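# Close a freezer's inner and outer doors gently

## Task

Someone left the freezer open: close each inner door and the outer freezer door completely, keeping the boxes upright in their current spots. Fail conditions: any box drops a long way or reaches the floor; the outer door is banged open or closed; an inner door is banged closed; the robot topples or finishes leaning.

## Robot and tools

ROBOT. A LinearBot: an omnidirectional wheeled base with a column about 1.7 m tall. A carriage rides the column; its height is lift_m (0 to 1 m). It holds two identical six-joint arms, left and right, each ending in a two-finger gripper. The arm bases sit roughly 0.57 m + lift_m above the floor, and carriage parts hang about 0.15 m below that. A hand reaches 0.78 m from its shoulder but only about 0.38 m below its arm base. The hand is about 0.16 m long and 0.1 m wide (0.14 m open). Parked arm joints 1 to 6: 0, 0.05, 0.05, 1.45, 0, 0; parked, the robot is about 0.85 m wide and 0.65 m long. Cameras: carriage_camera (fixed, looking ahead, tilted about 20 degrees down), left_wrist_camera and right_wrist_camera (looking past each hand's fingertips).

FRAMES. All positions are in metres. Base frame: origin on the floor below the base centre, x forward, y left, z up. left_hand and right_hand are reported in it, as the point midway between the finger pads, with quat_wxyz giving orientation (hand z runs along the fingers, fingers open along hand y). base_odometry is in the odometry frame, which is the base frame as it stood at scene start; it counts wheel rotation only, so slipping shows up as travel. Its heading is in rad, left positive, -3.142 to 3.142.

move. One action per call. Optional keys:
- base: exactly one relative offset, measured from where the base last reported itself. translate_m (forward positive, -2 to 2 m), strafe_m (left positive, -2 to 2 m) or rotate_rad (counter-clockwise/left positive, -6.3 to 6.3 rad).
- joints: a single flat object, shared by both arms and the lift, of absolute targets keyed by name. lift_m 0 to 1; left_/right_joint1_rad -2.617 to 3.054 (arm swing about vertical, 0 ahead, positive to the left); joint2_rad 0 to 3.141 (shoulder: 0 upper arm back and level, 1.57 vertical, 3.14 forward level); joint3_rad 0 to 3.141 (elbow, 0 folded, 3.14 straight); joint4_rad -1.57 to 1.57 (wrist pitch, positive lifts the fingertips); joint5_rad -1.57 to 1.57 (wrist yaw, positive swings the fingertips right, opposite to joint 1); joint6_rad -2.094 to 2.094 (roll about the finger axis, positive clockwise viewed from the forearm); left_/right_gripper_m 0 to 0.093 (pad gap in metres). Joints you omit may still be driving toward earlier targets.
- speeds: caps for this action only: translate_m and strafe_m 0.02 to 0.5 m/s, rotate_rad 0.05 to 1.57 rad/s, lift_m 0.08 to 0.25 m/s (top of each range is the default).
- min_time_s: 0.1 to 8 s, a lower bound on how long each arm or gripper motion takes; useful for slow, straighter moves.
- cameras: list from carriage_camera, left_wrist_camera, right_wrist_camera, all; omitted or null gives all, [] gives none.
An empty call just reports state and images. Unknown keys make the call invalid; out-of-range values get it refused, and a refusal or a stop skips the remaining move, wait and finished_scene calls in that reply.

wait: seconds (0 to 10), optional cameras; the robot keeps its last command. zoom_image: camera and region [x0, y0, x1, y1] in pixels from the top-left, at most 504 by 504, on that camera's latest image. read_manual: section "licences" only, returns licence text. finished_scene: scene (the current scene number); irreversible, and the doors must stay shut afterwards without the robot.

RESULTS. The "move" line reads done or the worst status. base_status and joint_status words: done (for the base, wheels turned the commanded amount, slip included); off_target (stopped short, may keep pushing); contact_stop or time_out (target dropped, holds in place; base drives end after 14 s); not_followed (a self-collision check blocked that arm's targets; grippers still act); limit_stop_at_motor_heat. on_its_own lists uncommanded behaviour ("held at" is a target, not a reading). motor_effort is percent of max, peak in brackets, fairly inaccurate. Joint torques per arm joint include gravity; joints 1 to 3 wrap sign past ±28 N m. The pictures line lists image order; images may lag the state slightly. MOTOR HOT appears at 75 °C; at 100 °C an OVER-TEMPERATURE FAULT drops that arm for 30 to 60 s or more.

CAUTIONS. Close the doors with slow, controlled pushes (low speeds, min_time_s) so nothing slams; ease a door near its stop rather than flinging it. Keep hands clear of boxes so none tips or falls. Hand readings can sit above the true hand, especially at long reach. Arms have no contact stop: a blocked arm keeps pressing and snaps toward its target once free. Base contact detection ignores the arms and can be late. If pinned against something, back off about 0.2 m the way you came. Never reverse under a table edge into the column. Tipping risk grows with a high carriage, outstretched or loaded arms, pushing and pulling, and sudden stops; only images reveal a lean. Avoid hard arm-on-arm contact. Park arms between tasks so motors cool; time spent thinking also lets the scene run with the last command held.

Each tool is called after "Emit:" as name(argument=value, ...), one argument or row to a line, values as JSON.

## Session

Emit:
move(
  cameras=["carriage_camera"],
)

Scene clock: 0.00 s.
Joint torques (N m): no reading
base_odometry: x=+0.000 y=+0.000 heading=+0.000
base_status: not commanded
joint_positions: lift_m=+0.300 left_joint1_rad=-0.006 left_joint2_rad=+0.039 left_joint3_rad=+0.039 left_joint4_rad=+1.449 left_joint5_rad=-0.023 left_joint6_rad=-0.008 left_gripper_m=+0.09396 right_joint1_rad=+0.004 right_joint2_rad=+0.035 right_joint3_rad=+0.038 right_joint4_rad=+1.440 right_joint5_rad=-0.037 right_joint6_rad=+0.020 right_gripper_m=+0.09396
joint_status: not commanded
motor_effort: lift_m=+27 drive_wheels=-3
left_hand: x=+0.2481 y=+0.3053 z=+1.3042 quat_wxyz=(+0.998, -0.012, +0.061, -0.006) (m; base frame)
right_hand: x=+0.2498 y=-0.2951 z=+1.3034 quat_wxyz=(+0.998, -0.018, +0.065, +0.013) (m; base frame)
pictures: carriage_camera
Images, in order (width x height): carriage_camera 896x504.

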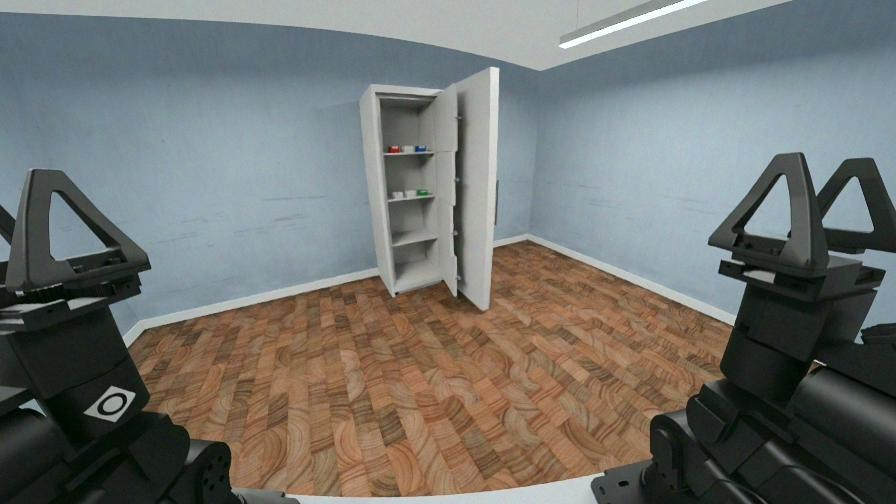

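Emit:
move(
  base={"rotate_rad": 0.55},
  joints={"right_gripper_m": 0.0, "left_gripper_m": 0.0},
  cameras=[],
)

Emit:
move(
  base={"strafe_m": -1.0},
  joints={"right_joint1_rad": 0, "right_joint2_rad": 1.57, "right_joint3_rad": 0.97, "right_joint4_rad": 0.6, "right_joint5_rad": 0, "right_joint6_rad": 0},
  cameras=["carriage_camera"],
)

Emit:
zoom_image(
  camera="carriage_camera",
  region=[300, 50, 650, 400],
)

Scene clock: 6.13 s.
Joint torques (N m): left_arm=[-0.46 2.89 7.43 -0.11 -0.02 -0.05] | right_arm=[-0.27 4.16 6.26 -0.12 0.2 -0.05]
move: done
base_odometry: x=+0.000 y=+0.000 heading=+0.550
base_status: done
joint_positions: lift_m=+0.300 left_joint1_rad=-0.006 left_joint2_rad=+0.039 left_joint3_rad=+0.039 left_joint4_rad=+1.449 left_joint5_rad=-0.023 left_joint6_rad=-0.008 left_gripper_m=+0.00066 right_joint1_rad=+0.004 right_joint2_rad=+0.035 right_joint3_rad=+0.038 right_joint4_rad=+1.440 right_joint5_rad=-0.037 right_joint6_rad=+0.020 right_gripper_m=+0.00027
joint_status: all done
motor_effort: lift_m=+27(27) drive_wheels=+3(16)
left_hand: x=+0.2481 y=+0.3053 z=+1.3042 quat_wxyz=(+0.998, -0.012, +0.061, -0.006) (m; base frame)
right_hand: x=+0.2498 y=-0.2951 z=+1.3034 quat_wxyz=(+0.998, -0.018, +0.065, +0.013) (m; base frame)
pictures: none
No camera images: "cameras" was empty.

Scene clock: 10.50 s.
Joint torques (N m): left_arm=[-0.49 2.86 7.47 -0.12 0.01 -0.04] | right_arm=[-0.35 -6.71 10.22 1.75 0.24 -0.17]
move: done
base_odometry: x=+0.524 y=-0.852 heading=+0.551
base_status: done
joint_positions: lift_m=+0.300 left_joint1_rad=-0.005 left_joint2_rad=+0.039 left_joint3_rad=+0.039 left_joint4_rad=+1.449 left_joint5_rad=-0.023 left_joint6_rad=-0.008 left_gripper_m=+0.00066 right_joint1_rad=-0.001 right_joint2_rad=+1.569 right_joint3_rad=+0.942 right_joint4_rad=+0.603 right_joint5_rad=-0.008 right_joint6_rad=+0.009 right_gripper_m=+0.00026
joint_status: all done
motor_effort: lift_m=+27(27) drive_wheels=-8(14)
left_hand: x=+0.2481 y=+0.3054 z=+1.3042 quat_wxyz=(+0.998, -0.012, +0.061, -0.006) (m; base frame)
right_hand: x=+0.7160 y=-0.3006 z=+1.1529 quat_wxyz=(+0.699, +0.001, +0.715, +0.006) (m; base frame)
pictures: carriage_camera
Images, in order (width x height): carriage_camera 896x504.

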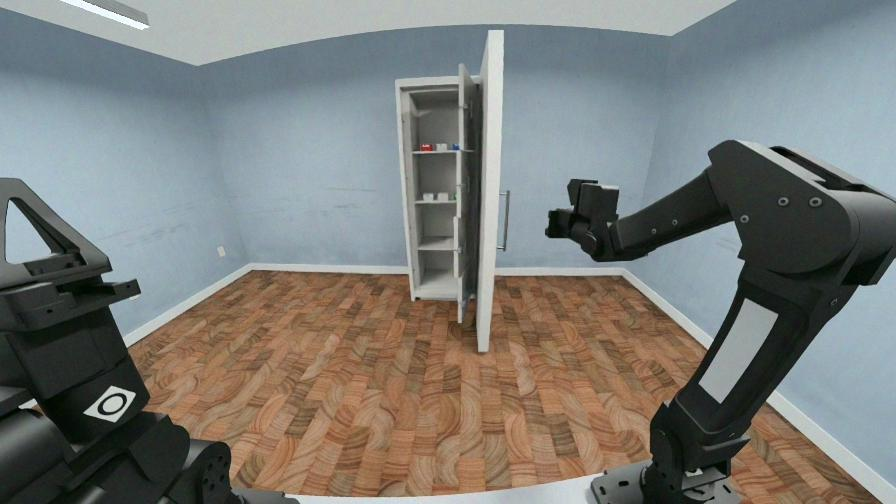

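Scaled by 1.440.

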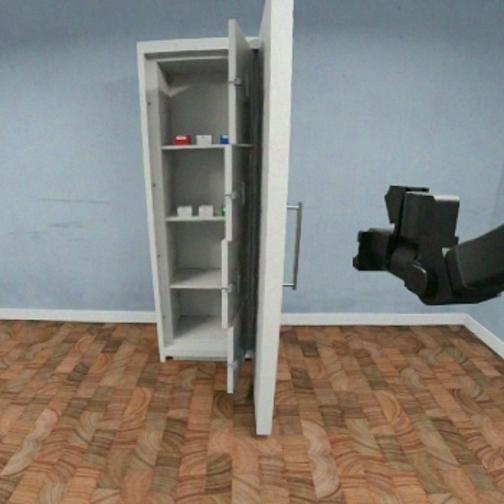

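Emit:
move(
  base={"strafe_m": 0.13},
  joints={"lift_m": 0.19},
  cameras=[],
)

Emit:
move(
  base={"translate_m": 0.72},
  speeds={"translate_m": 0.3},
  cameras=["carriage_camera","right_wrist_camera"],
)

Scene clock: 18.37 s.
Joint torques (N m): left_arm=[-0.38 2.88 7.41 -0.11 0.01 -0.04] | right_arm=[-0.59 -7.35 9.46 1.84 0.16 -0.03]
move: done
base_odometry: x=+0.456 y=-0.741 heading=+0.550
base_status: done
joint_positions: lift_m=+0.190 left_joint1_rad=-0.006 left_joint2_rad=+0.039 left_joint3_rad=+0.039 left_joint4_rad=+1.449 left_joint5_rad=-0.023 left_joint6_rad=-0.008 left_gripper_m=+0.00066 right_joint1_rad=+0.001 right_joint2_rad=+1.572 right_joint3_rad=+0.953 right_joint4_rad=+0.589 right_joint5_rad=-0.008 right_joint6_rad=+0.009 right_gripper_m=+0.00026
joint_status: all done
motor_effort: lift_m=+24(25) drive_wheels=+2(14)
left_hand: x=+0.2480 y=+0.3053 z=+1.1946 quat_wxyz=(+0.998, -0.012, +0.060, -0.006) (m; base frame)
right_hand: x=+0.7175 y=-0.2995 z=+1.0436 quat_wxyz=(+0.697, +0.000, +0.718, +0.006) (m; base frame)
pictures: none
No camera images: "cameras" was empty.

Scene clock: 22.33 s.
Joint torques (N m): left_arm=[-0.42 2.96 7.57 -0.13 0 -0.04] | right_arm=[-0.38 -7.2 9.22 1.84 0.14 -0.17]
move: done
base_odometry: x=+1.069 y=-0.365 heading=+0.551
base_status: done
joint_positions: lift_m=+0.190 left_joint1_rad=-0.006 left_joint2_rad=+0.039 left_joint3_rad=+0.039 left_joint4_rad=+1.449 left_joint5_rad=-0.023 left_joint6_rad=-0.008 left_gripper_m=+0.00066 right_joint1_rad=+0.001 right_joint2_rad=+1.572 right_joint3_rad=+0.953 right_joint4_rad=+0.589 right_joint5_rad=-0.008 right_joint6_rad=+0.009 right_gripper_m=+0.00026
joint_status: not commanded
motor_effort: lift_m=+24(24) drive_wheels=-3(11)
left_hand: x=+0.2480 y=+0.3053 z=+1.1946 quat_wxyz=(+0.998, -0.012, +0.060, -0.006) (m; base frame)
right_hand: x=+0.7175 y=-0.2995 z=+1.0436 quat_wxyz=(+0.697, +0.000, +0.718, +0.006) (m; base frame)
pictures: carriage_camera, right_wrist_camera
Images, in order (width x height): carriage_camera 896x504, right_wrist_camera 896x504.

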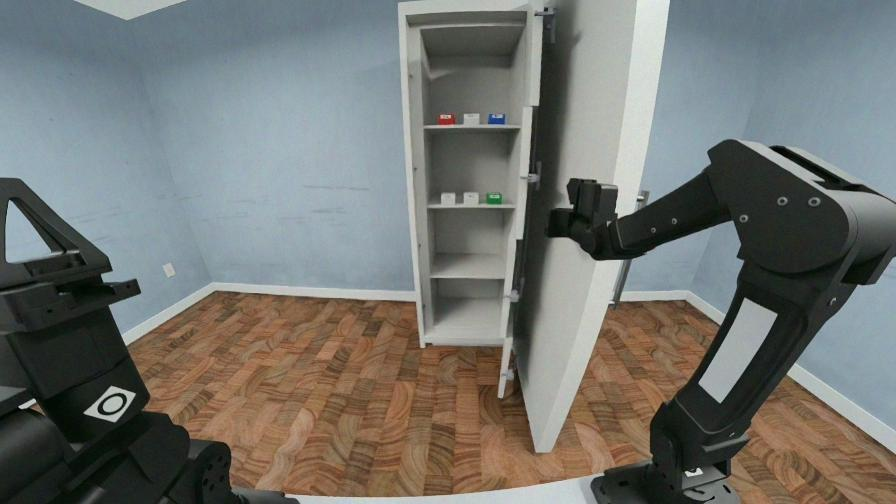

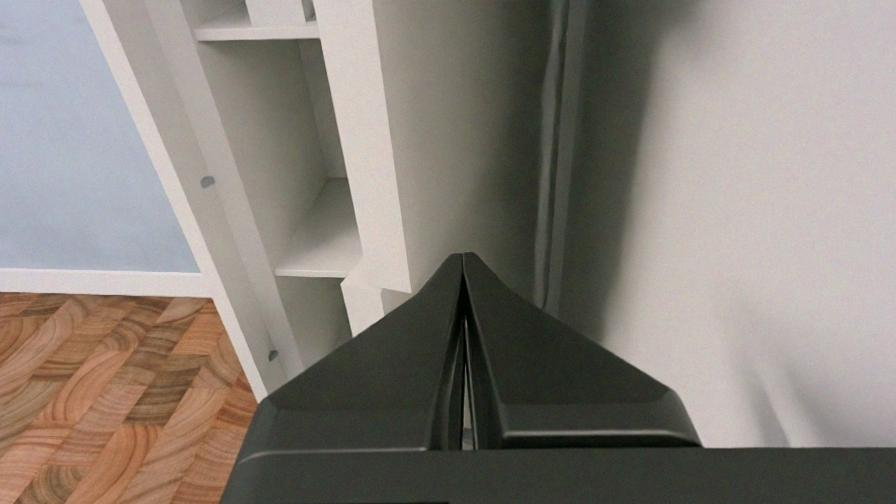

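Emit:
move(
  base={"translate_m": 0.21},
  joints={"lift_m": 0.205},
  speeds={"translate_m": 0.12},
  cameras=["carriage_camera","right_wrist_camera"],
)

Emit:
move(
  base={"strafe_m": 0.2},
  speeds={"strafe_m": 0.1},
  cameras=["carriage_camera","right_wrist_camera"],
)

Scene clock: 27.47 s.
Joint torques (N m): left_arm=[-0.44 2.82 7.47 -0.09 0 -0.03] | right_arm=[-0.54 -6.67 9.16 1.76 0.24 -0.08]
move: done
base_odometry: x=+1.248 y=-0.255 heading=+0.551
base_status: done
joint_positions: lift_m=+0.205 left_joint1_rad=-0.006 left_joint2_rad=+0.039 left_joint3_rad=+0.039 left_joint4_rad=+1.447 left_joint5_rad=-0.023 left_joint6_rad=-0.008 left_gripper_m=+0.00066 right_joint1_rad=+0.002 right_joint2_rad=+1.568 right_joint3_rad=+0.955 right_joint4_rad=+0.596 right_joint5_rad=-0.013 right_joint6_rad=+0.009 right_gripper_m=+0.00026
joint_status: all done
motor_effort: lift_m=+30(39) drive_wheels=-4(9)
left_hand: x=+0.2484 y=+0.3053 z=+1.2089 quat_wxyz=(+0.998, -0.012, +0.061, -0.006) (m; base frame)
right_hand: x=+0.7172 y=-0.2984 z=+1.0626 quat_wxyz=(+0.701, -0.002, +0.713, +0.008) (m; base frame)
pictures: carriage_camera, right_wrist_camera
Images, in order (width x height): carriage_camera 896x504, right_wrist_camera 896x504.

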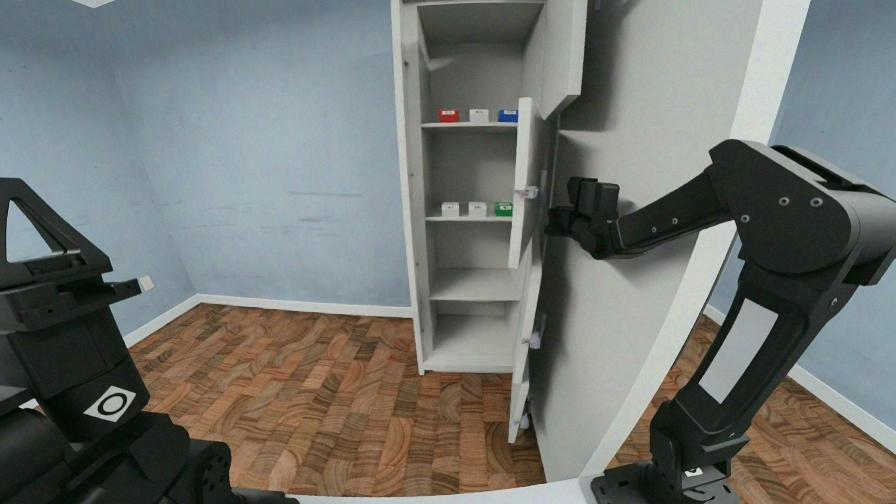

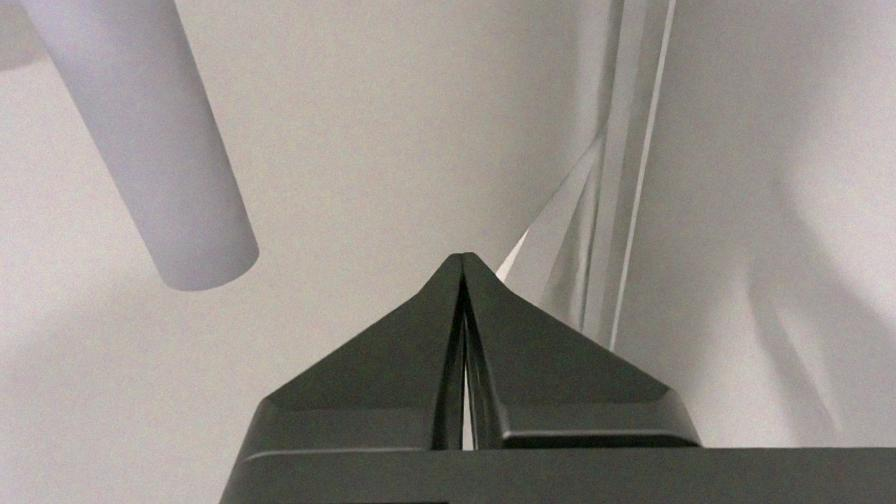

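Scene clock: 30.27 s.
Joint torques (N m): left_arm=[-0.36 2.93 7.5 -0.1 0 -0.03] | right_arm=[-0.66 -6.65 9.07 1.81 0.12 -0.17]
move: done
base_odometry: x=+1.144 y=-0.084 heading=+0.550
base_status: done
joint_positions: lift_m=+0.205 left_joint1_rad=-0.006 left_joint2_rad=+0.039 left_joint3_rad=+0.039 left_joint4_rad=+1.447 left_joint5_rad=-0.023 left_joint6_rad=-0.008 left_gripper_m=+0.00066 right_joint1_rad=+0.000 right_joint2_rad=+1.568 right_joint3_rad=+0.955 right_joint4_rad=+0.596 right_joint5_rad=-0.001 right_joint6_rad=+0.009 right_gripper_m=+0.00026
joint_status: not commanded
motor_effort: lift_m=+30(30) drive_wheels=-4(8)
left_hand: x=+0.2484 y=+0.3053 z=+1.2089 quat_wxyz=(+0.998, -0.012, +0.061, -0.006) (m; base frame)
right_hand: x=+0.7172 y=-0.3015 z=+1.0626 quat_wxyz=(+0.701, +0.003, +0.713, +0.003) (m; base frame)
pictures: carriage_camera, right_wrist_camera
Images, in order (width x height): carriage_camera 896x504, right_wrist_camera 896x504.

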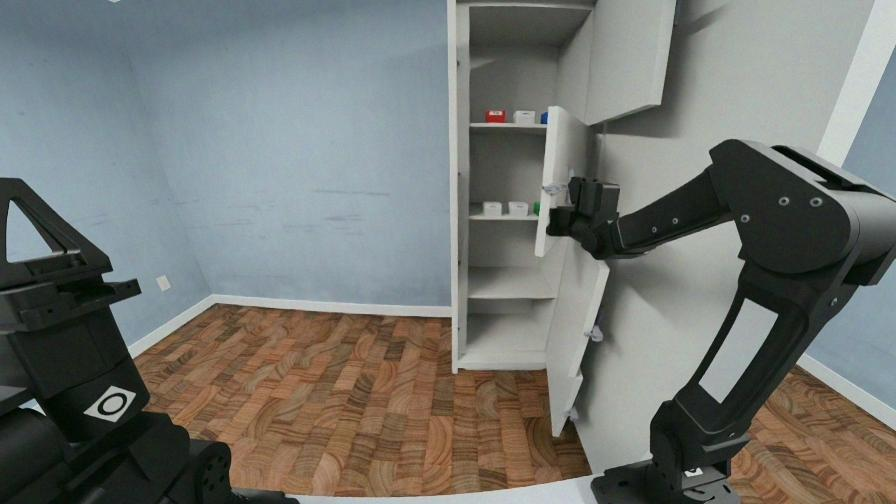

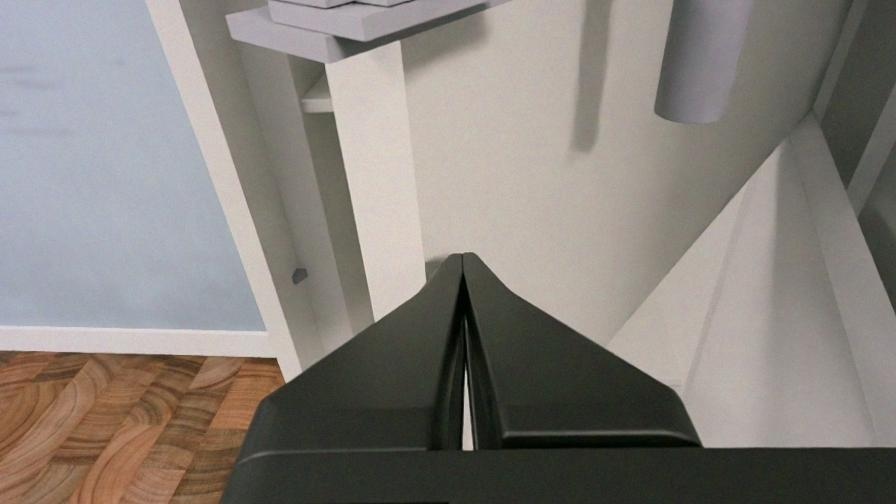

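Emit:
move(
  base={"translate_m": 0.17},
  speeds={"translate_m": 0.08},
  cameras=[],
)

Emit:
move(
  base={"strafe_m": 0.05},
  speeds={"strafe_m": 0.1},
  cameras=["carriage_camera"],
)

Emit:
move(
  base={"translate_m": 0.12},
  speeds={"translate_m": 0.08},
  cameras=["carriage_camera","right_wrist_camera"],
)

Scene clock: 34.70 s.
Joint torques (N m): left_arm=[-0.35 2.85 7.49 -0.1 0.01 -0.03] | right_arm=[-0.53 -6.79 9.11 1.97 0.13 -0.14]
move: done
base_odometry: x=+1.288 y=+0.005 heading=+0.551
base_status: done
joint_positions: lift_m=+0.205 left_joint1_rad=-0.006 left_joint2_rad=+0.039 left_joint3_rad=+0.039 left_joint4_rad=+1.447 left_joint5_rad=-0.023 left_joint6_rad=-0.008 left_gripper_m=+0.00066 right_joint1_rad=+0.001 right_joint2_rad=+1.568 right_joint3_rad=+0.955 right_joint4_rad=+0.581 right_joint5_rad=+0.000 right_joint6_rad=+0.006 right_gripper_m=+0.00026
joint_status: not commanded
motor_effort: lift_m=+30(30) drive_wheels=+1(10)
left_hand: x=+0.2484 y=+0.3053 z=+1.2089 quat_wxyz=(+0.998, -0.012, +0.061, -0.006) (m; base frame)
right_hand: x=+0.7171 y=-0.3012 z=+1.0589 quat_wxyz=(+0.696, +0.002, +0.718, +0.002) (m; base frame)
pictures: none
No camera images: "cameras" was empty.

Scene clock: 35.97 s.
Joint torques (N m): left_arm=[-0.34 2.76 7.47 -0.1 -0.01 -0.04] | right_arm=[-0.35 -6.76 8.98 1.92 0.1 -0.11]
move: done
base_odometry: x=+1.263 y=+0.048 heading=+0.551
base_status: done
joint_positions: lift_m=+0.205 left_joint1_rad=-0.006 left_joint2_rad=+0.039 left_joint3_rad=+0.039 left_joint4_rad=+1.447 left_joint5_rad=-0.023 left_joint6_rad=-0.008 left_gripper_m=+0.00066 right_joint1_rad=-0.001 right_joint2_rad=+1.568 right_joint3_rad=+0.955 right_joint4_rad=+0.581 right_joint5_rad=+0.003 right_joint6_rad=+0.006 right_gripper_m=+0.00025
joint_status: not commanded
motor_effort: lift_m=+30(30) drive_wheels=+0(7)
left_hand: x=+0.2484 y=+0.3053 z=+1.2089 quat_wxyz=(+0.998, -0.012, +0.061, -0.006) (m; base frame)
right_hand: x=+0.7171 y=-0.3028 z=+1.0590 quat_wxyz=(+0.696, +0.004, +0.718, +0.000) (m; base frame)
pictures: carriage_camera
Images, in order (width x height): carriage_camera 896x504.

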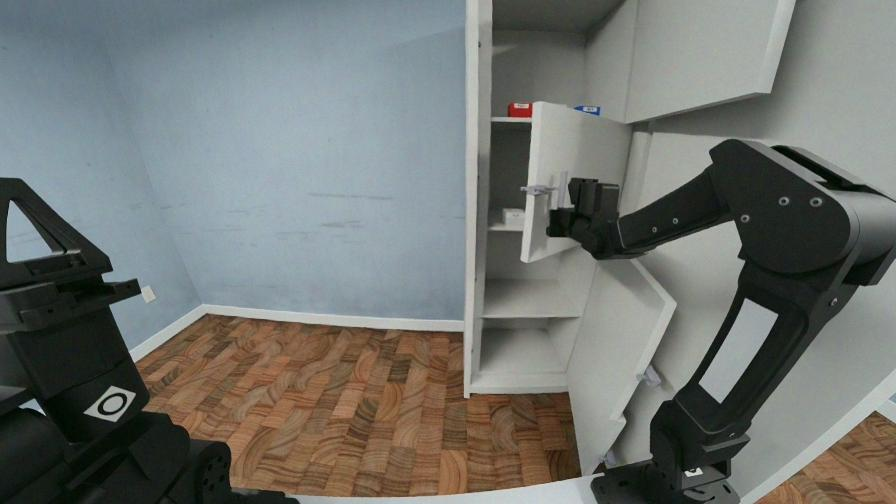

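Scene clock: 38.17 s.
Joint torques (N m): left_arm=[-0.32 2.93 7.43 -0.06 0.01 -0.03] | right_arm=[-0.68 -6.58 8.94 1.97 0.04 -0.03]
move: done
base_odometry: x=+1.365 y=+0.111 heading=+0.551
base_status: done
joint_positions: lift_m=+0.205 left_joint1_rad=-0.006 left_joint2_rad=+0.039 left_joint3_rad=+0.039 left_joint4_rad=+1.447 left_joint5_rad=-0.023 left_joint6_rad=-0.008 left_gripper_m=+0.00066 right_joint1_rad=-0.001 right_joint2_rad=+1.568 right_joint3_rad=+0.955 right_joint4_rad=+0.584 right_joint5_rad=+0.003 right_joint6_rad=+0.006 right_gripper_m=+0.00025
joint_status: not commanded
motor_effort: lift_m=+30(30) drive_wheels=+1(10)
left_hand: x=+0.2484 y=+0.3053 z=+1.2089 quat_wxyz=(+0.998, -0.012, +0.061, -0.006) (m; base frame)
right_hand: x=+0.7171 y=-0.3028 z=+1.0595 quat_wxyz=(+0.697, +0.004, +0.717, +0.000) (m; base frame)
pictures: carriage_camera, right_wrist_camera
Images, in order (width x height): carriage_camera 896x504, right_wrist_camera 896x504.

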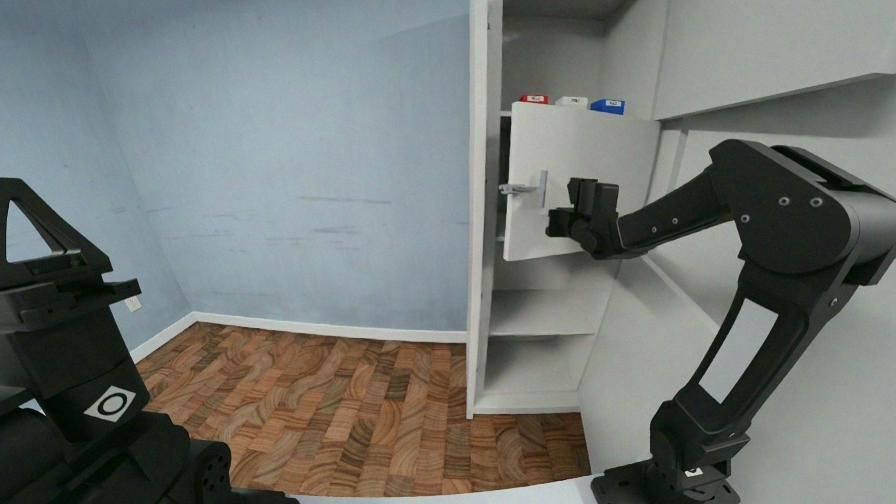

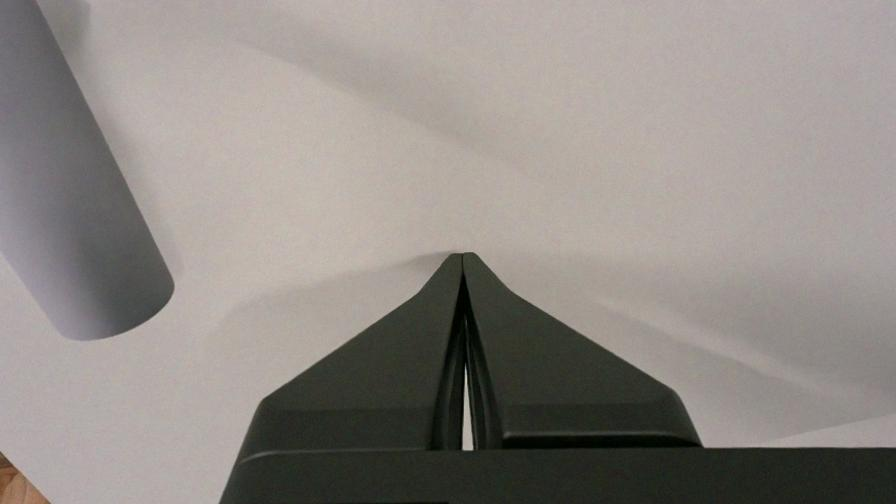

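Emit:
move(
  joints={"right_joint1_rad": 0.05, "right_joint2_rad": 2.2, "right_joint3_rad": 1.6, "right_joint4_rad": 0.6, "lift_m": 0.235},
  min_time_s=3,
  cameras=["carriage_camera","right_wrist_camera"],
)

Emit:
move(
  base={"translate_m": 0.03},
  speeds={"translate_m": 0.05},
  cameras=["carriage_camera"],
)

Emit:
zoom_image(
  camera="carriage_camera",
  region=[470, 100, 700, 280],
)

Scene clock: 43.63 s.
Joint torques (N m): left_arm=[-0.39 2.89 7.42 -0.1 0.01 -0.02] | right_arm=[0.08 1.14 20.77 1.89 -0.53 -0.1]
move: off_target
base_odometry: x=+1.364 y=+0.111 heading=+0.550
base_status: not commanded
joint_positions: lift_m=+0.235 left_joint1_rad=-0.006 left_joint2_rad=+0.039 left_joint3_rad=+0.039 left_joint4_rad=+1.447 left_joint5_rad=-0.023 left_joint6_rad=-0.008 left_gripper_m=+0.00066 right_joint1_rad=+0.044 right_joint2_rad=+2.073 right_joint3_rad=+1.463 right_joint4_rad=+0.584 right_joint5_rad=+0.060 right_joint6_rad=+0.006 right_gripper_m=+0.00025
joint_status: right_joint2_rad off_target (ended at +2.073, target +2.200); right_joint3_rad off_target (ended at +1.463, target +1.600); the others done
motor_effort: lift_m=+30(36) drive_wheels=+13(13)
left_hand: x=+0.2484 y=+0.3053 z=+1.2389 quat_wxyz=(+0.998, -0.012, +0.061, -0.006) (m; base frame)
right_hand: x=+0.8447 y=-0.2840 z=+1.0584 quat_wxyz=(+0.698, +0.007, +0.716, -0.004) (m; base frame)
pictures: carriage_camera, right_wrist_camera
Images, in order (width x height): carriage_camera 896x504, right_wrist_camera 896x504.

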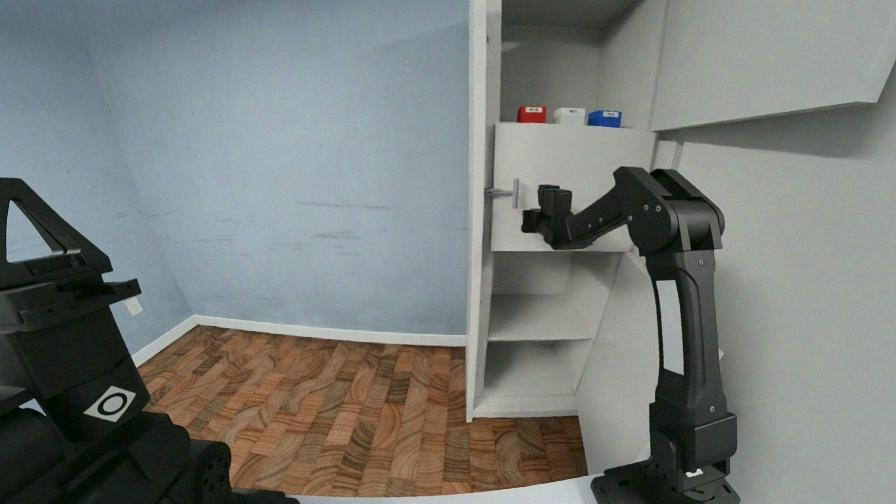

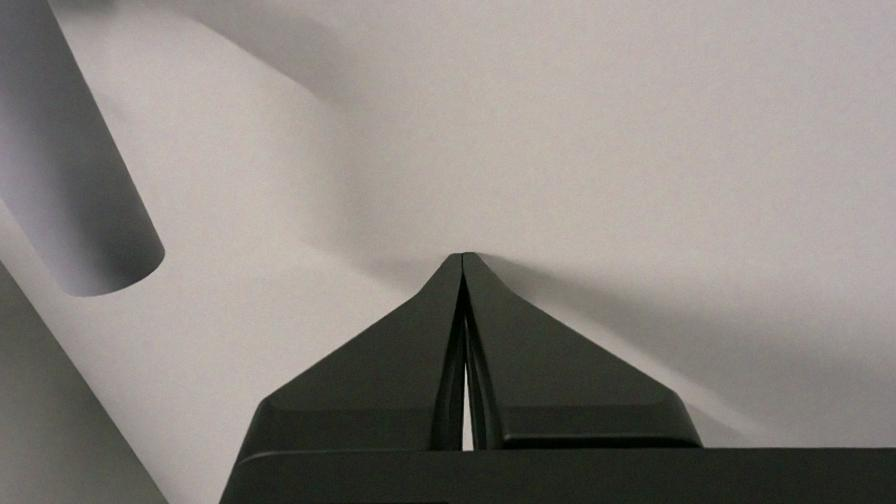

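Scene clock: 44.73 s.
Joint torques (N m): left_arm=[-0.4 2.91 7.35 -0.12 0 -0.02] | right_arm=[-2.67 12.88 20.71 4.67 -1.56 -0.11]
move: done
base_odometry: x=+1.389 y=+0.126 heading=+0.549
base_status: done
joint_positions: lift_m=+0.235 left_joint1_rad=-0.006 left_joint2_rad=+0.039 left_joint3_rad=+0.039 left_joint4_rad=+1.448 left_joint5_rad=-0.023 left_joint6_rad=-0.008 left_gripper_m=+0.00066 right_joint1_rad=+0.078 right_joint2_rad=+1.957 right_joint3_rad=+1.464 right_joint4_rad=+0.282 right_joint5_rad=+0.183 right_joint6_rad=+0.006 right_gripper_m=+0.00024
joint_status: not commanded
motor_effort: lift_m=+30(30) drive_wheels=+24(29)
left_hand: x=+0.2482 y=+0.3053 z=+1.2390 quat_wxyz=(+0.998, -0.012, +0.061, -0.006) (m; base frame)
right_hand: x=+0.8191 y=-0.2856 z=+1.0549 quat_wxyz=(+0.628, +0.029, +0.776, -0.044) (m; base frame)
pictures: carriage_camera
Images, in order (width x height): carriage_camera 896x504.

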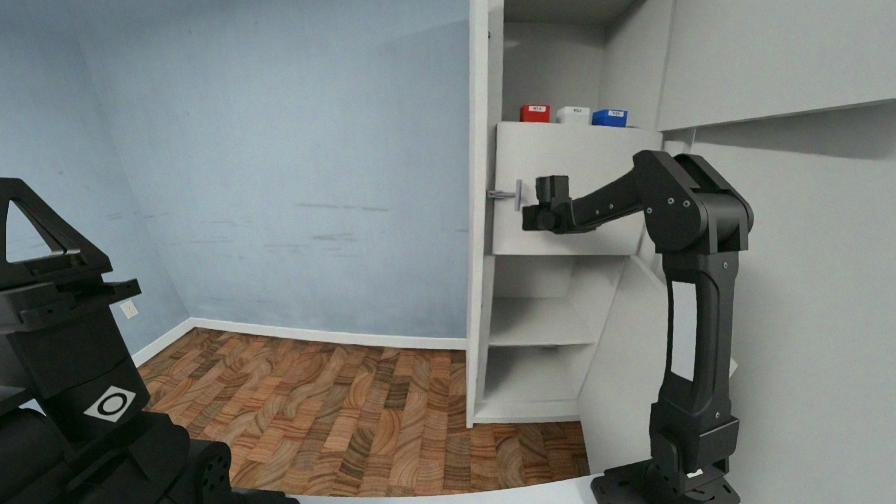

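Scaled by 2.191.

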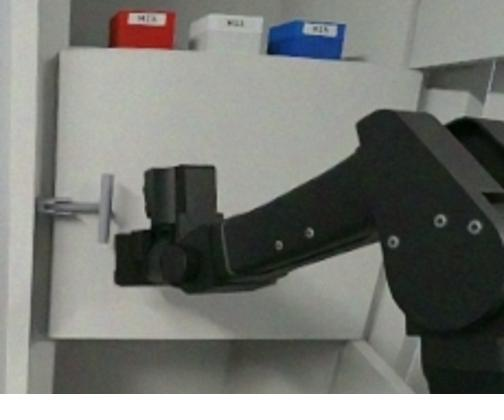

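Emit:
move(
  base={"translate_m": -0.52},
  speeds={"translate_m": 0.25},
  cameras=[],
)

Emit:
move(
  base={"strafe_m": -0.24},
  joints={"lift_m": 0.155, "right_joint1_rad": 0, "right_joint2_rad": 2.2, "right_joint3_rad": 1.0, "right_joint4_rad": 1.2, "right_joint5_rad": 0},
  cameras=["carriage_camera","right_wrist_camera"],
)

Scene clock: 49.73 s.
Joint torques (N m): left_arm=[-0.36 2.89 7.45 -0.09 0 -0.03] | right_arm=[-0.43 -12.68 9.37 1.89 -0.03 -0.12]
move: done
base_odometry: x=+0.945 y=-0.145 heading=+0.548
base_status: done
joint_positions: lift_m=+0.235 left_joint1_rad=-0.006 left_joint2_rad=+0.039 left_joint3_rad=+0.039 left_joint4_rad=+1.446 left_joint5_rad=-0.023 left_joint6_rad=-0.008 left_gripper_m=+0.00066 right_joint1_rad=+0.050 right_joint2_rad=+2.208 right_joint3_rad=+1.581 right_joint4_rad=+0.585 right_joint5_rad=+0.011 right_joint6_rad=+0.006 right_gripper_m=+0.00024
joint_status: not commanded
on_its_own: right_joint2_rad moved +0.250 to your old target +2.200; right_joint3_rad moved +0.117 to your old target +1.600
motor_effort: lift_m=+29(30) drive_wheels=-10(20)
left_hand: x=+0.2487 y=+0.3053 z=+1.2389 quat_wxyz=(+0.998, -0.012, +0.062, -0.006) (m; base frame)
right_hand: x=+0.8727 y=-0.2708 z=+1.0317 quat_wxyz=(+0.692, -0.012, +0.722, +0.015) (m; base frame)
pictures: none
No camera images: "cameras" was empty.

Scene clock: 52.07 s.
Joint torques (N m): left_arm=[-0.44 2.89 7.39 -0.08 0.02 -0.04] | right_arm=[-0.43 -10.82 5.37 1.97 0.09 -0.14]
move: done
base_odometry: x=+1.070 y=-0.350 heading=+0.547
base_status: done
joint_positions: lift_m=+0.155 left_joint1_rad=-0.005 left_joint2_rad=+0.039 left_joint3_rad=+0.039 left_joint4_rad=+1.446 left_joint5_rad=-0.023 left_joint6_rad=-0.008 left_gripper_m=+0.00066 right_joint1_rad=+0.000 right_joint2_rad=+2.209 right_joint3_rad=+1.003 right_joint4_rad=+1.178 right_joint5_rad=+0.008 right_joint6_rad=+0.006 right_gripper_m=+0.00024
joint_status: all done
motor_effort: lift_m=+24(26) drive_wheels=-5(9)
left_hand: x=+0.2487 y=+0.3054 z=+1.1595 quat_wxyz=(+0.998, -0.012, +0.062, -0.006) (m; base frame)
right_hand: x=+0.7837 y=-0.3028 z=+0.8425 quat_wxyz=(+0.697, +0.005, +0.717, -0.001) (m; base frame)
pictures: carriage_camera, right_wrist_camera
Images, in order (width x height): carriage_camera 896x504, right_wrist_camera 896x504.

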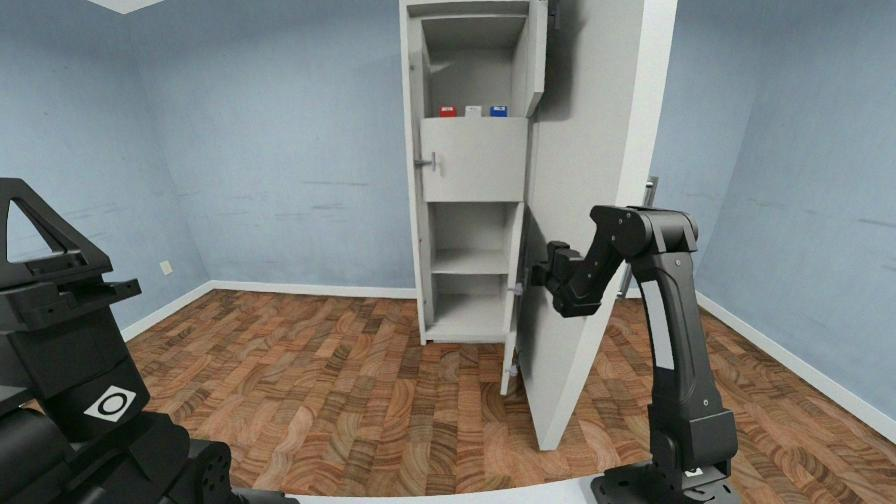

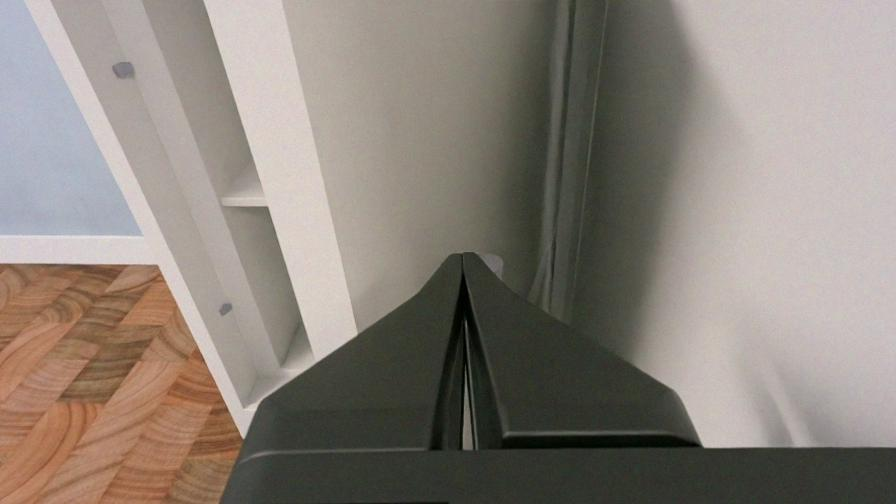

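Emit:
move(
  base={"translate_m": 0.16},
  speeds={"translate_m": 0.12},
  cameras=["carriage_camera"],
)

Emit:
move(
  base={"strafe_m": 0.2},
  speeds={"strafe_m": 0.1},
  cameras=["carriage_camera"],
)

Emit:
move(
  base={"translate_m": 0.15},
  speeds={"translate_m": 0.08},
  cameras=["carriage_camera"],
)

Scene clock: 55.83 s.
Joint torques (N m): left_arm=[-0.31 2.92 7.45 -0.09 -0.01 -0.03] | right_arm=[-0.7 -10.95 6.48 1.83 0.19 -0.15]
move: done
base_odometry: x=+1.207 y=-0.267 heading=+0.547
base_status: done
joint_positions: lift_m=+0.155 left_joint1_rad=-0.005 left_joint2_rad=+0.039 left_joint3_rad=+0.039 left_joint4_rad=+1.446 left_joint5_rad=-0.023 left_joint6_rad=-0.008 left_gripper_m=+0.00066 right_joint1_rad=+0.002 right_joint2_rad=+2.209 right_joint3_rad=+0.987 right_joint4_rad=+1.194 right_joint5_rad=-0.012 right_joint6_rad=+0.008 right_gripper_m=+0.00024
joint_status: not commanded
motor_effort: lift_m=+24(24) drive_wheels=-7(12)
left_hand: x=+0.2487 y=+0.3054 z=+1.1595 quat_wxyz=(+0.998, -0.012, +0.062, -0.006) (m; base frame)
right_hand: x=+0.7803 y=-0.2982 z=+0.8403 quat_wxyz=(+0.697, -0.002, +0.717, +0.008) (m; base frame)
pictures: carriage_camera
Images, in order (width x height): carriage_camera 896x504.

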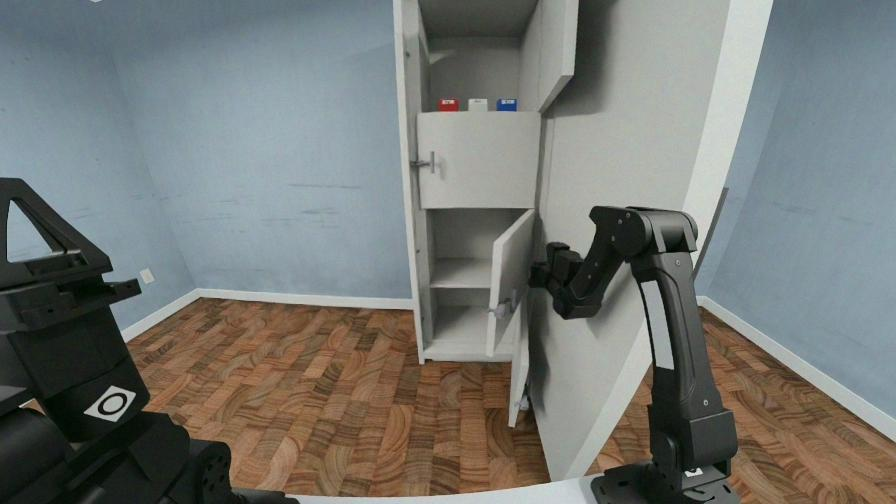

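Scene clock: 58.53 s.
Joint torques (N m): left_arm=[-0.51 2.89 7.49 -0.1 -0.01 -0.04] | right_arm=[-0.2 -11.14 6.65 1.8 0.09 -0.13]
move: done
base_odometry: x=+1.103 y=-0.096 heading=+0.546
base_status: done
joint_positions: lift_m=+0.155 left_joint1_rad=-0.006 left_joint2_rad=+0.039 left_joint3_rad=+0.039 left_joint4_rad=+1.446 left_joint5_rad=-0.023 left_joint6_rad=-0.008 left_gripper_m=+0.00066 right_joint1_rad=-0.001 right_joint2_rad=+2.209 right_joint3_rad=+0.987 right_joint4_rad=+1.194 right_joint5_rad=+0.000 right_joint6_rad=+0.008 right_gripper_m=+0.00024
joint_status: not commanded
motor_effort: lift_m=+24(24) drive_wheels=-5(8)
left_hand: x=+0.2487 y=+0.3053 z=+1.1595 quat_wxyz=(+0.998, -0.012, +0.062, -0.006) (m; base frame)
right_hand: x=+0.7803 y=-0.3021 z=+0.8403 quat_wxyz=(+0.697, +0.003, +0.717, +0.003) (m; base frame)
pictures: carriage_camera
Images, in order (width x height): carriage_camera 896x504.

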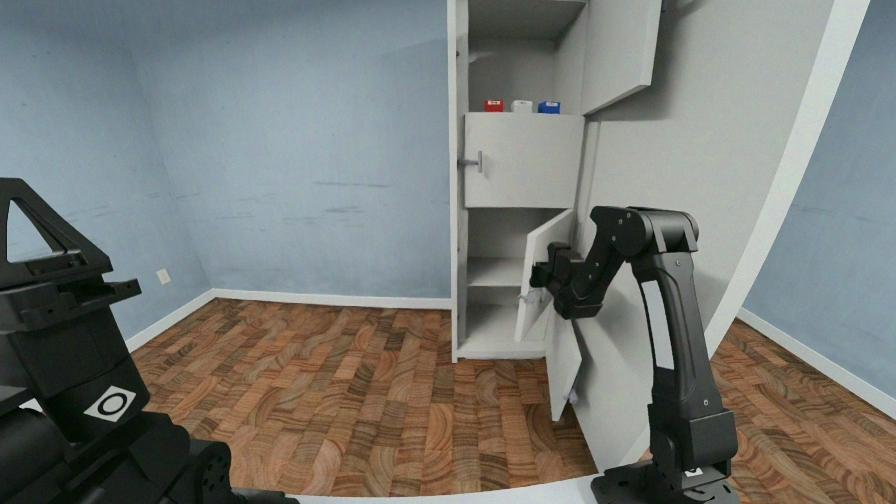

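Scene clock: 61.10 s.
Joint torques (N m): left_arm=[-0.4 2.88 7.39 -0.07 -0.01 -0.03] | right_arm=[-0.18 -11.06 6.68 1.77 0.15 -0.15]
move: done
base_odometry: x=+1.231 y=-0.018 heading=+0.547
base_status: done
joint_positions: lift_m=+0.155 left_joint1_rad=-0.006 left_joint2_rad=+0.039 left_joint3_rad=+0.039 left_joint4_rad=+1.446 left_joint5_rad=-0.023 left_joint6_rad=-0.008 left_gripper_m=+0.00066 right_joint1_rad=-0.001 right_joint2_rad=+2.209 right_joint3_rad=+0.987 right_joint4_rad=+1.194 right_joint5_rad=+0.001 right_joint6_rad=+0.008 right_gripper_m=+0.00024
joint_status: not commanded
motor_effort: lift_m=+24(24) drive_wheels=+1(10)
left_hand: x=+0.2487 y=+0.3053 z=+1.1595 quat_wxyz=(+0.998, -0.012, +0.062, -0.006) (m; base frame)
right_hand: x=+0.7803 y=-0.3022 z=+0.8403 quat_wxyz=(+0.697, +0.004, +0.717, +0.002) (m; base frame)
pictures: carriage_camera
Images, in order (width x height): carriage_camera 896x504.

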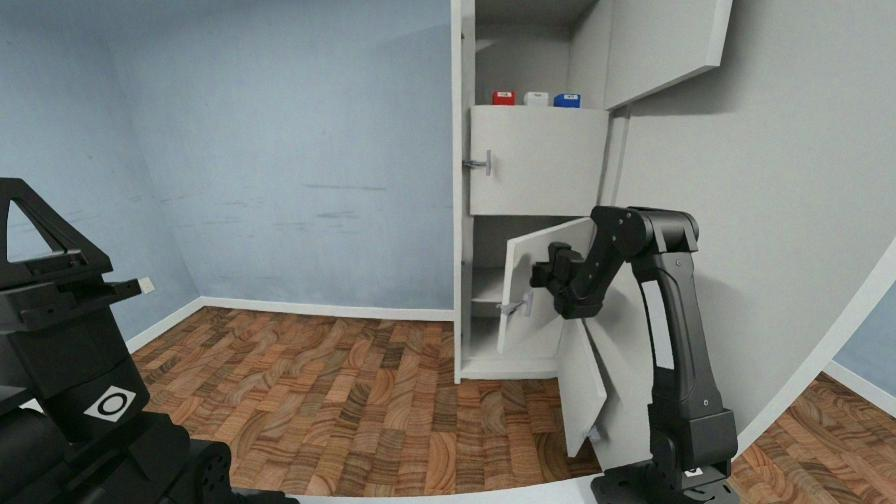

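Identical course.

Emit:
move(
  base={"strafe_m": 0.06},
  speeds={"strafe_m": 0.1},
  cameras=[],
)

Emit:
move(
  base={"translate_m": 0.15},
  speeds={"translate_m": 0.08},
  cameras=["carriage_camera"],
)

Emit:
move(
  joints={"right_joint2_rad": 2.7, "right_joint3_rad": 1.6, "right_joint4_rad": 1.1, "lift_m": 0.23},
  min_time_s=3,
  cameras=["carriage_camera","right_wrist_camera"],
)

Emit:
zoom_image(
  camera="carriage_camera",
  region=[450, 180, 700, 400],
)

Scene clock: 64.03 s.
Joint torques (N m): left_arm=[-0.47 2.84 7.46 -0.09 0 -0.04] | right_arm=[-0.31 -11.19 6.71 1.83 0.11 -0.1]
move: done
base_odometry: x=+1.200 y=+0.034 heading=+0.546
base_status: done
joint_positions: lift_m=+0.155 left_joint1_rad=-0.006 left_joint2_rad=+0.039 left_joint3_rad=+0.039 left_joint4_rad=+1.446 left_joint5_rad=-0.023 left_joint6_rad=-0.008 left_gripper_m=+0.00066 right_joint1_rad=-0.001 right_joint2_rad=+2.209 right_joint3_rad=+0.987 right_joint4_rad=+1.194 right_joint5_rad=+0.002 right_joint6_rad=+0.008 right_gripper_m=+0.00024
joint_status: not commanded
motor_effort: lift_m=+24(24) drive_wheels=-4(9)
left_hand: x=+0.2487 y=+0.3053 z=+1.1595 quat_wxyz=(+0.998, -0.012, +0.062, -0.006) (m; base frame)
right_hand: x=+0.7803 y=-0.3026 z=+0.8403 quat_wxyz=(+0.697, +0.004, +0.717, +0.002) (m; base frame)
pictures: none
No camera images: "cameras" was empty.

Scene clock: 66.63 s.
Joint torques (N m): left_arm=[-0.39 2.91 7.56 -0.08 0.01 -0.04] | right_arm=[-0.29 -10.99 6.76 1.8 0.06 -0.07]
move: done
base_odometry: x=+1.328 y=+0.112 heading=+0.547
base_status: done
joint_positions: lift_m=+0.155 left_joint1_rad=-0.006 left_joint2_rad=+0.039 left_joint3_rad=+0.039 left_joint4_rad=+1.446 left_joint5_rad=-0.023 left_joint6_rad=-0.008 left_gripper_m=+0.00066 right_joint1_rad=-0.001 right_joint2_rad=+2.209 right_joint3_rad=+0.987 right_joint4_rad=+1.194 right_joint5_rad=+0.002 right_joint6_rad=+0.008 right_gripper_m=+0.00024
joint_status: not commanded
motor_effort: lift_m=+24(24) drive_wheels=-6(10)
left_hand: x=+0.2487 y=+0.3053 z=+1.1595 quat_wxyz=(+0.998, -0.012, +0.062, -0.006) (m; base frame)
right_hand: x=+0.7803 y=-0.3026 z=+0.8403 quat_wxyz=(+0.697, +0.004, +0.717, +0.002) (m; base frame)
pictures: carriage_camera
Images, in order (width x height): carriage_camera 896x504.

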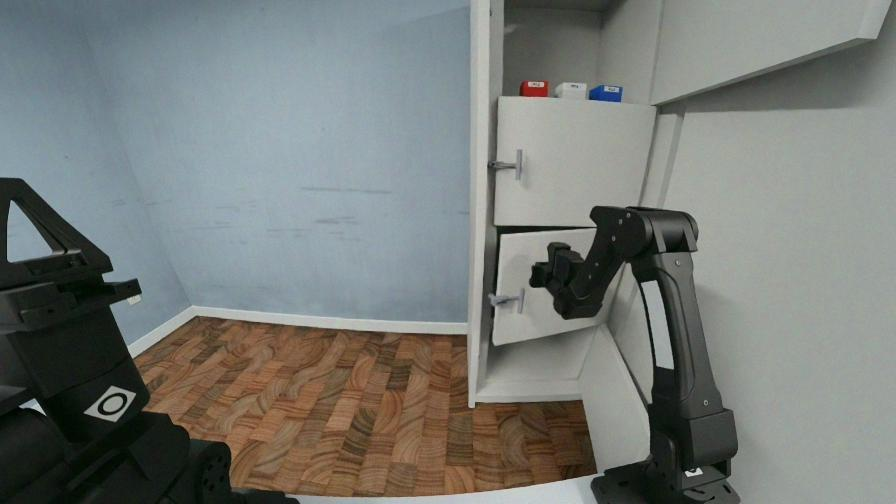

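Scene clock: 69.93 s.
Joint torques (N m): left_arm=[-0.34 2.88 7.43 -0.09 -0.01 -0.04] | right_arm=[-0.43 -10.71 10.96 0.6 0.06 -0.06]
move: off_target
base_odometry: x=+1.328 y=+0.112 heading=+0.547
base_status: not commanded
joint_positions: lift_m=+0.230 left_joint1_rad=-0.006 left_joint2_rad=+0.039 left_joint3_rad=+0.039 left_joint4_rad=+1.446 left_joint5_rad=-0.023 left_joint6_rad=-0.008 left_gripper_m=+0.00066 right_joint1_rad=-0.001 right_joint2_rad=+2.676 right_joint3_rad=+1.544 right_joint4_rad=+1.220 right_joint5_rad=+0.002 right_joint6_rad=+0.008 right_gripper_m=+0.00024
joint_status: right_joint4_rad off_target (ended at +1.220, target +1.100); the others done
motor_effort: lift_m=+30(38) drive_wheels=+2(6)
left_hand: x=+0.2487 y=+0.3053 z=+1.2339 quat_wxyz=(+0.998, -0.012, +0.062, -0.006) (m; base frame)
right_hand: x=+0.8764 y=-0.3028 z=+0.8633 quat_wxyz=(+0.737, +0.004, +0.675, +0.002) (m; base frame)
pictures: carriage_camera, right_wrist_camera
Images, in order (width x height): carriage_camera 896x504, right_wrist_camera 896x504.

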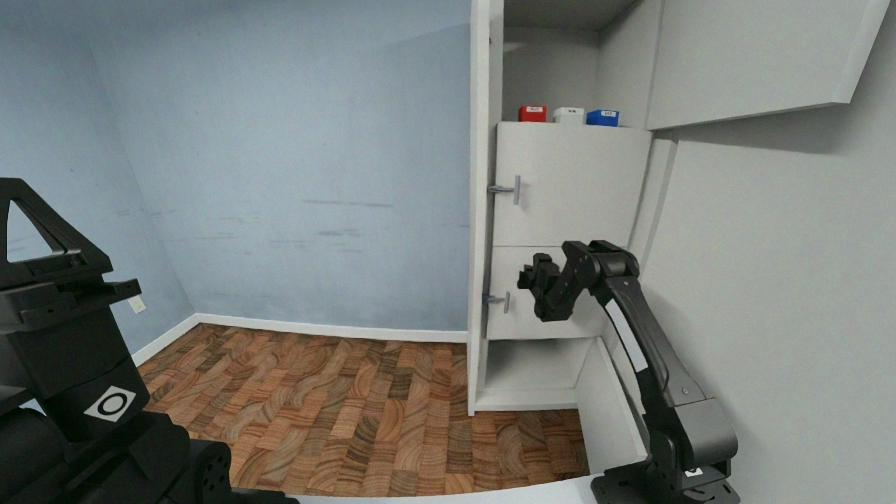

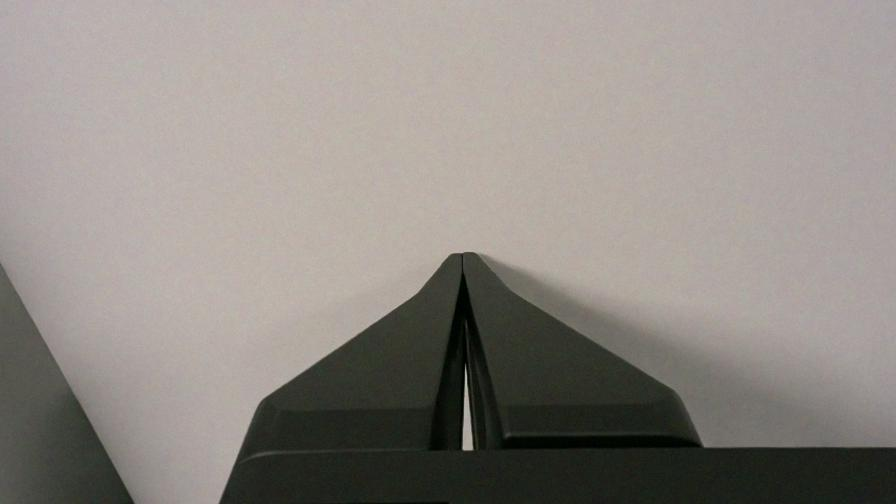

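Scaled by 2.016.

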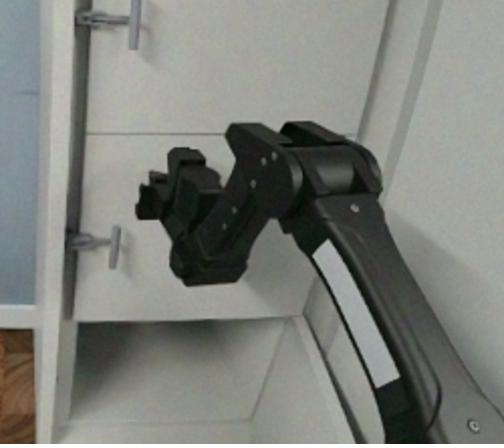

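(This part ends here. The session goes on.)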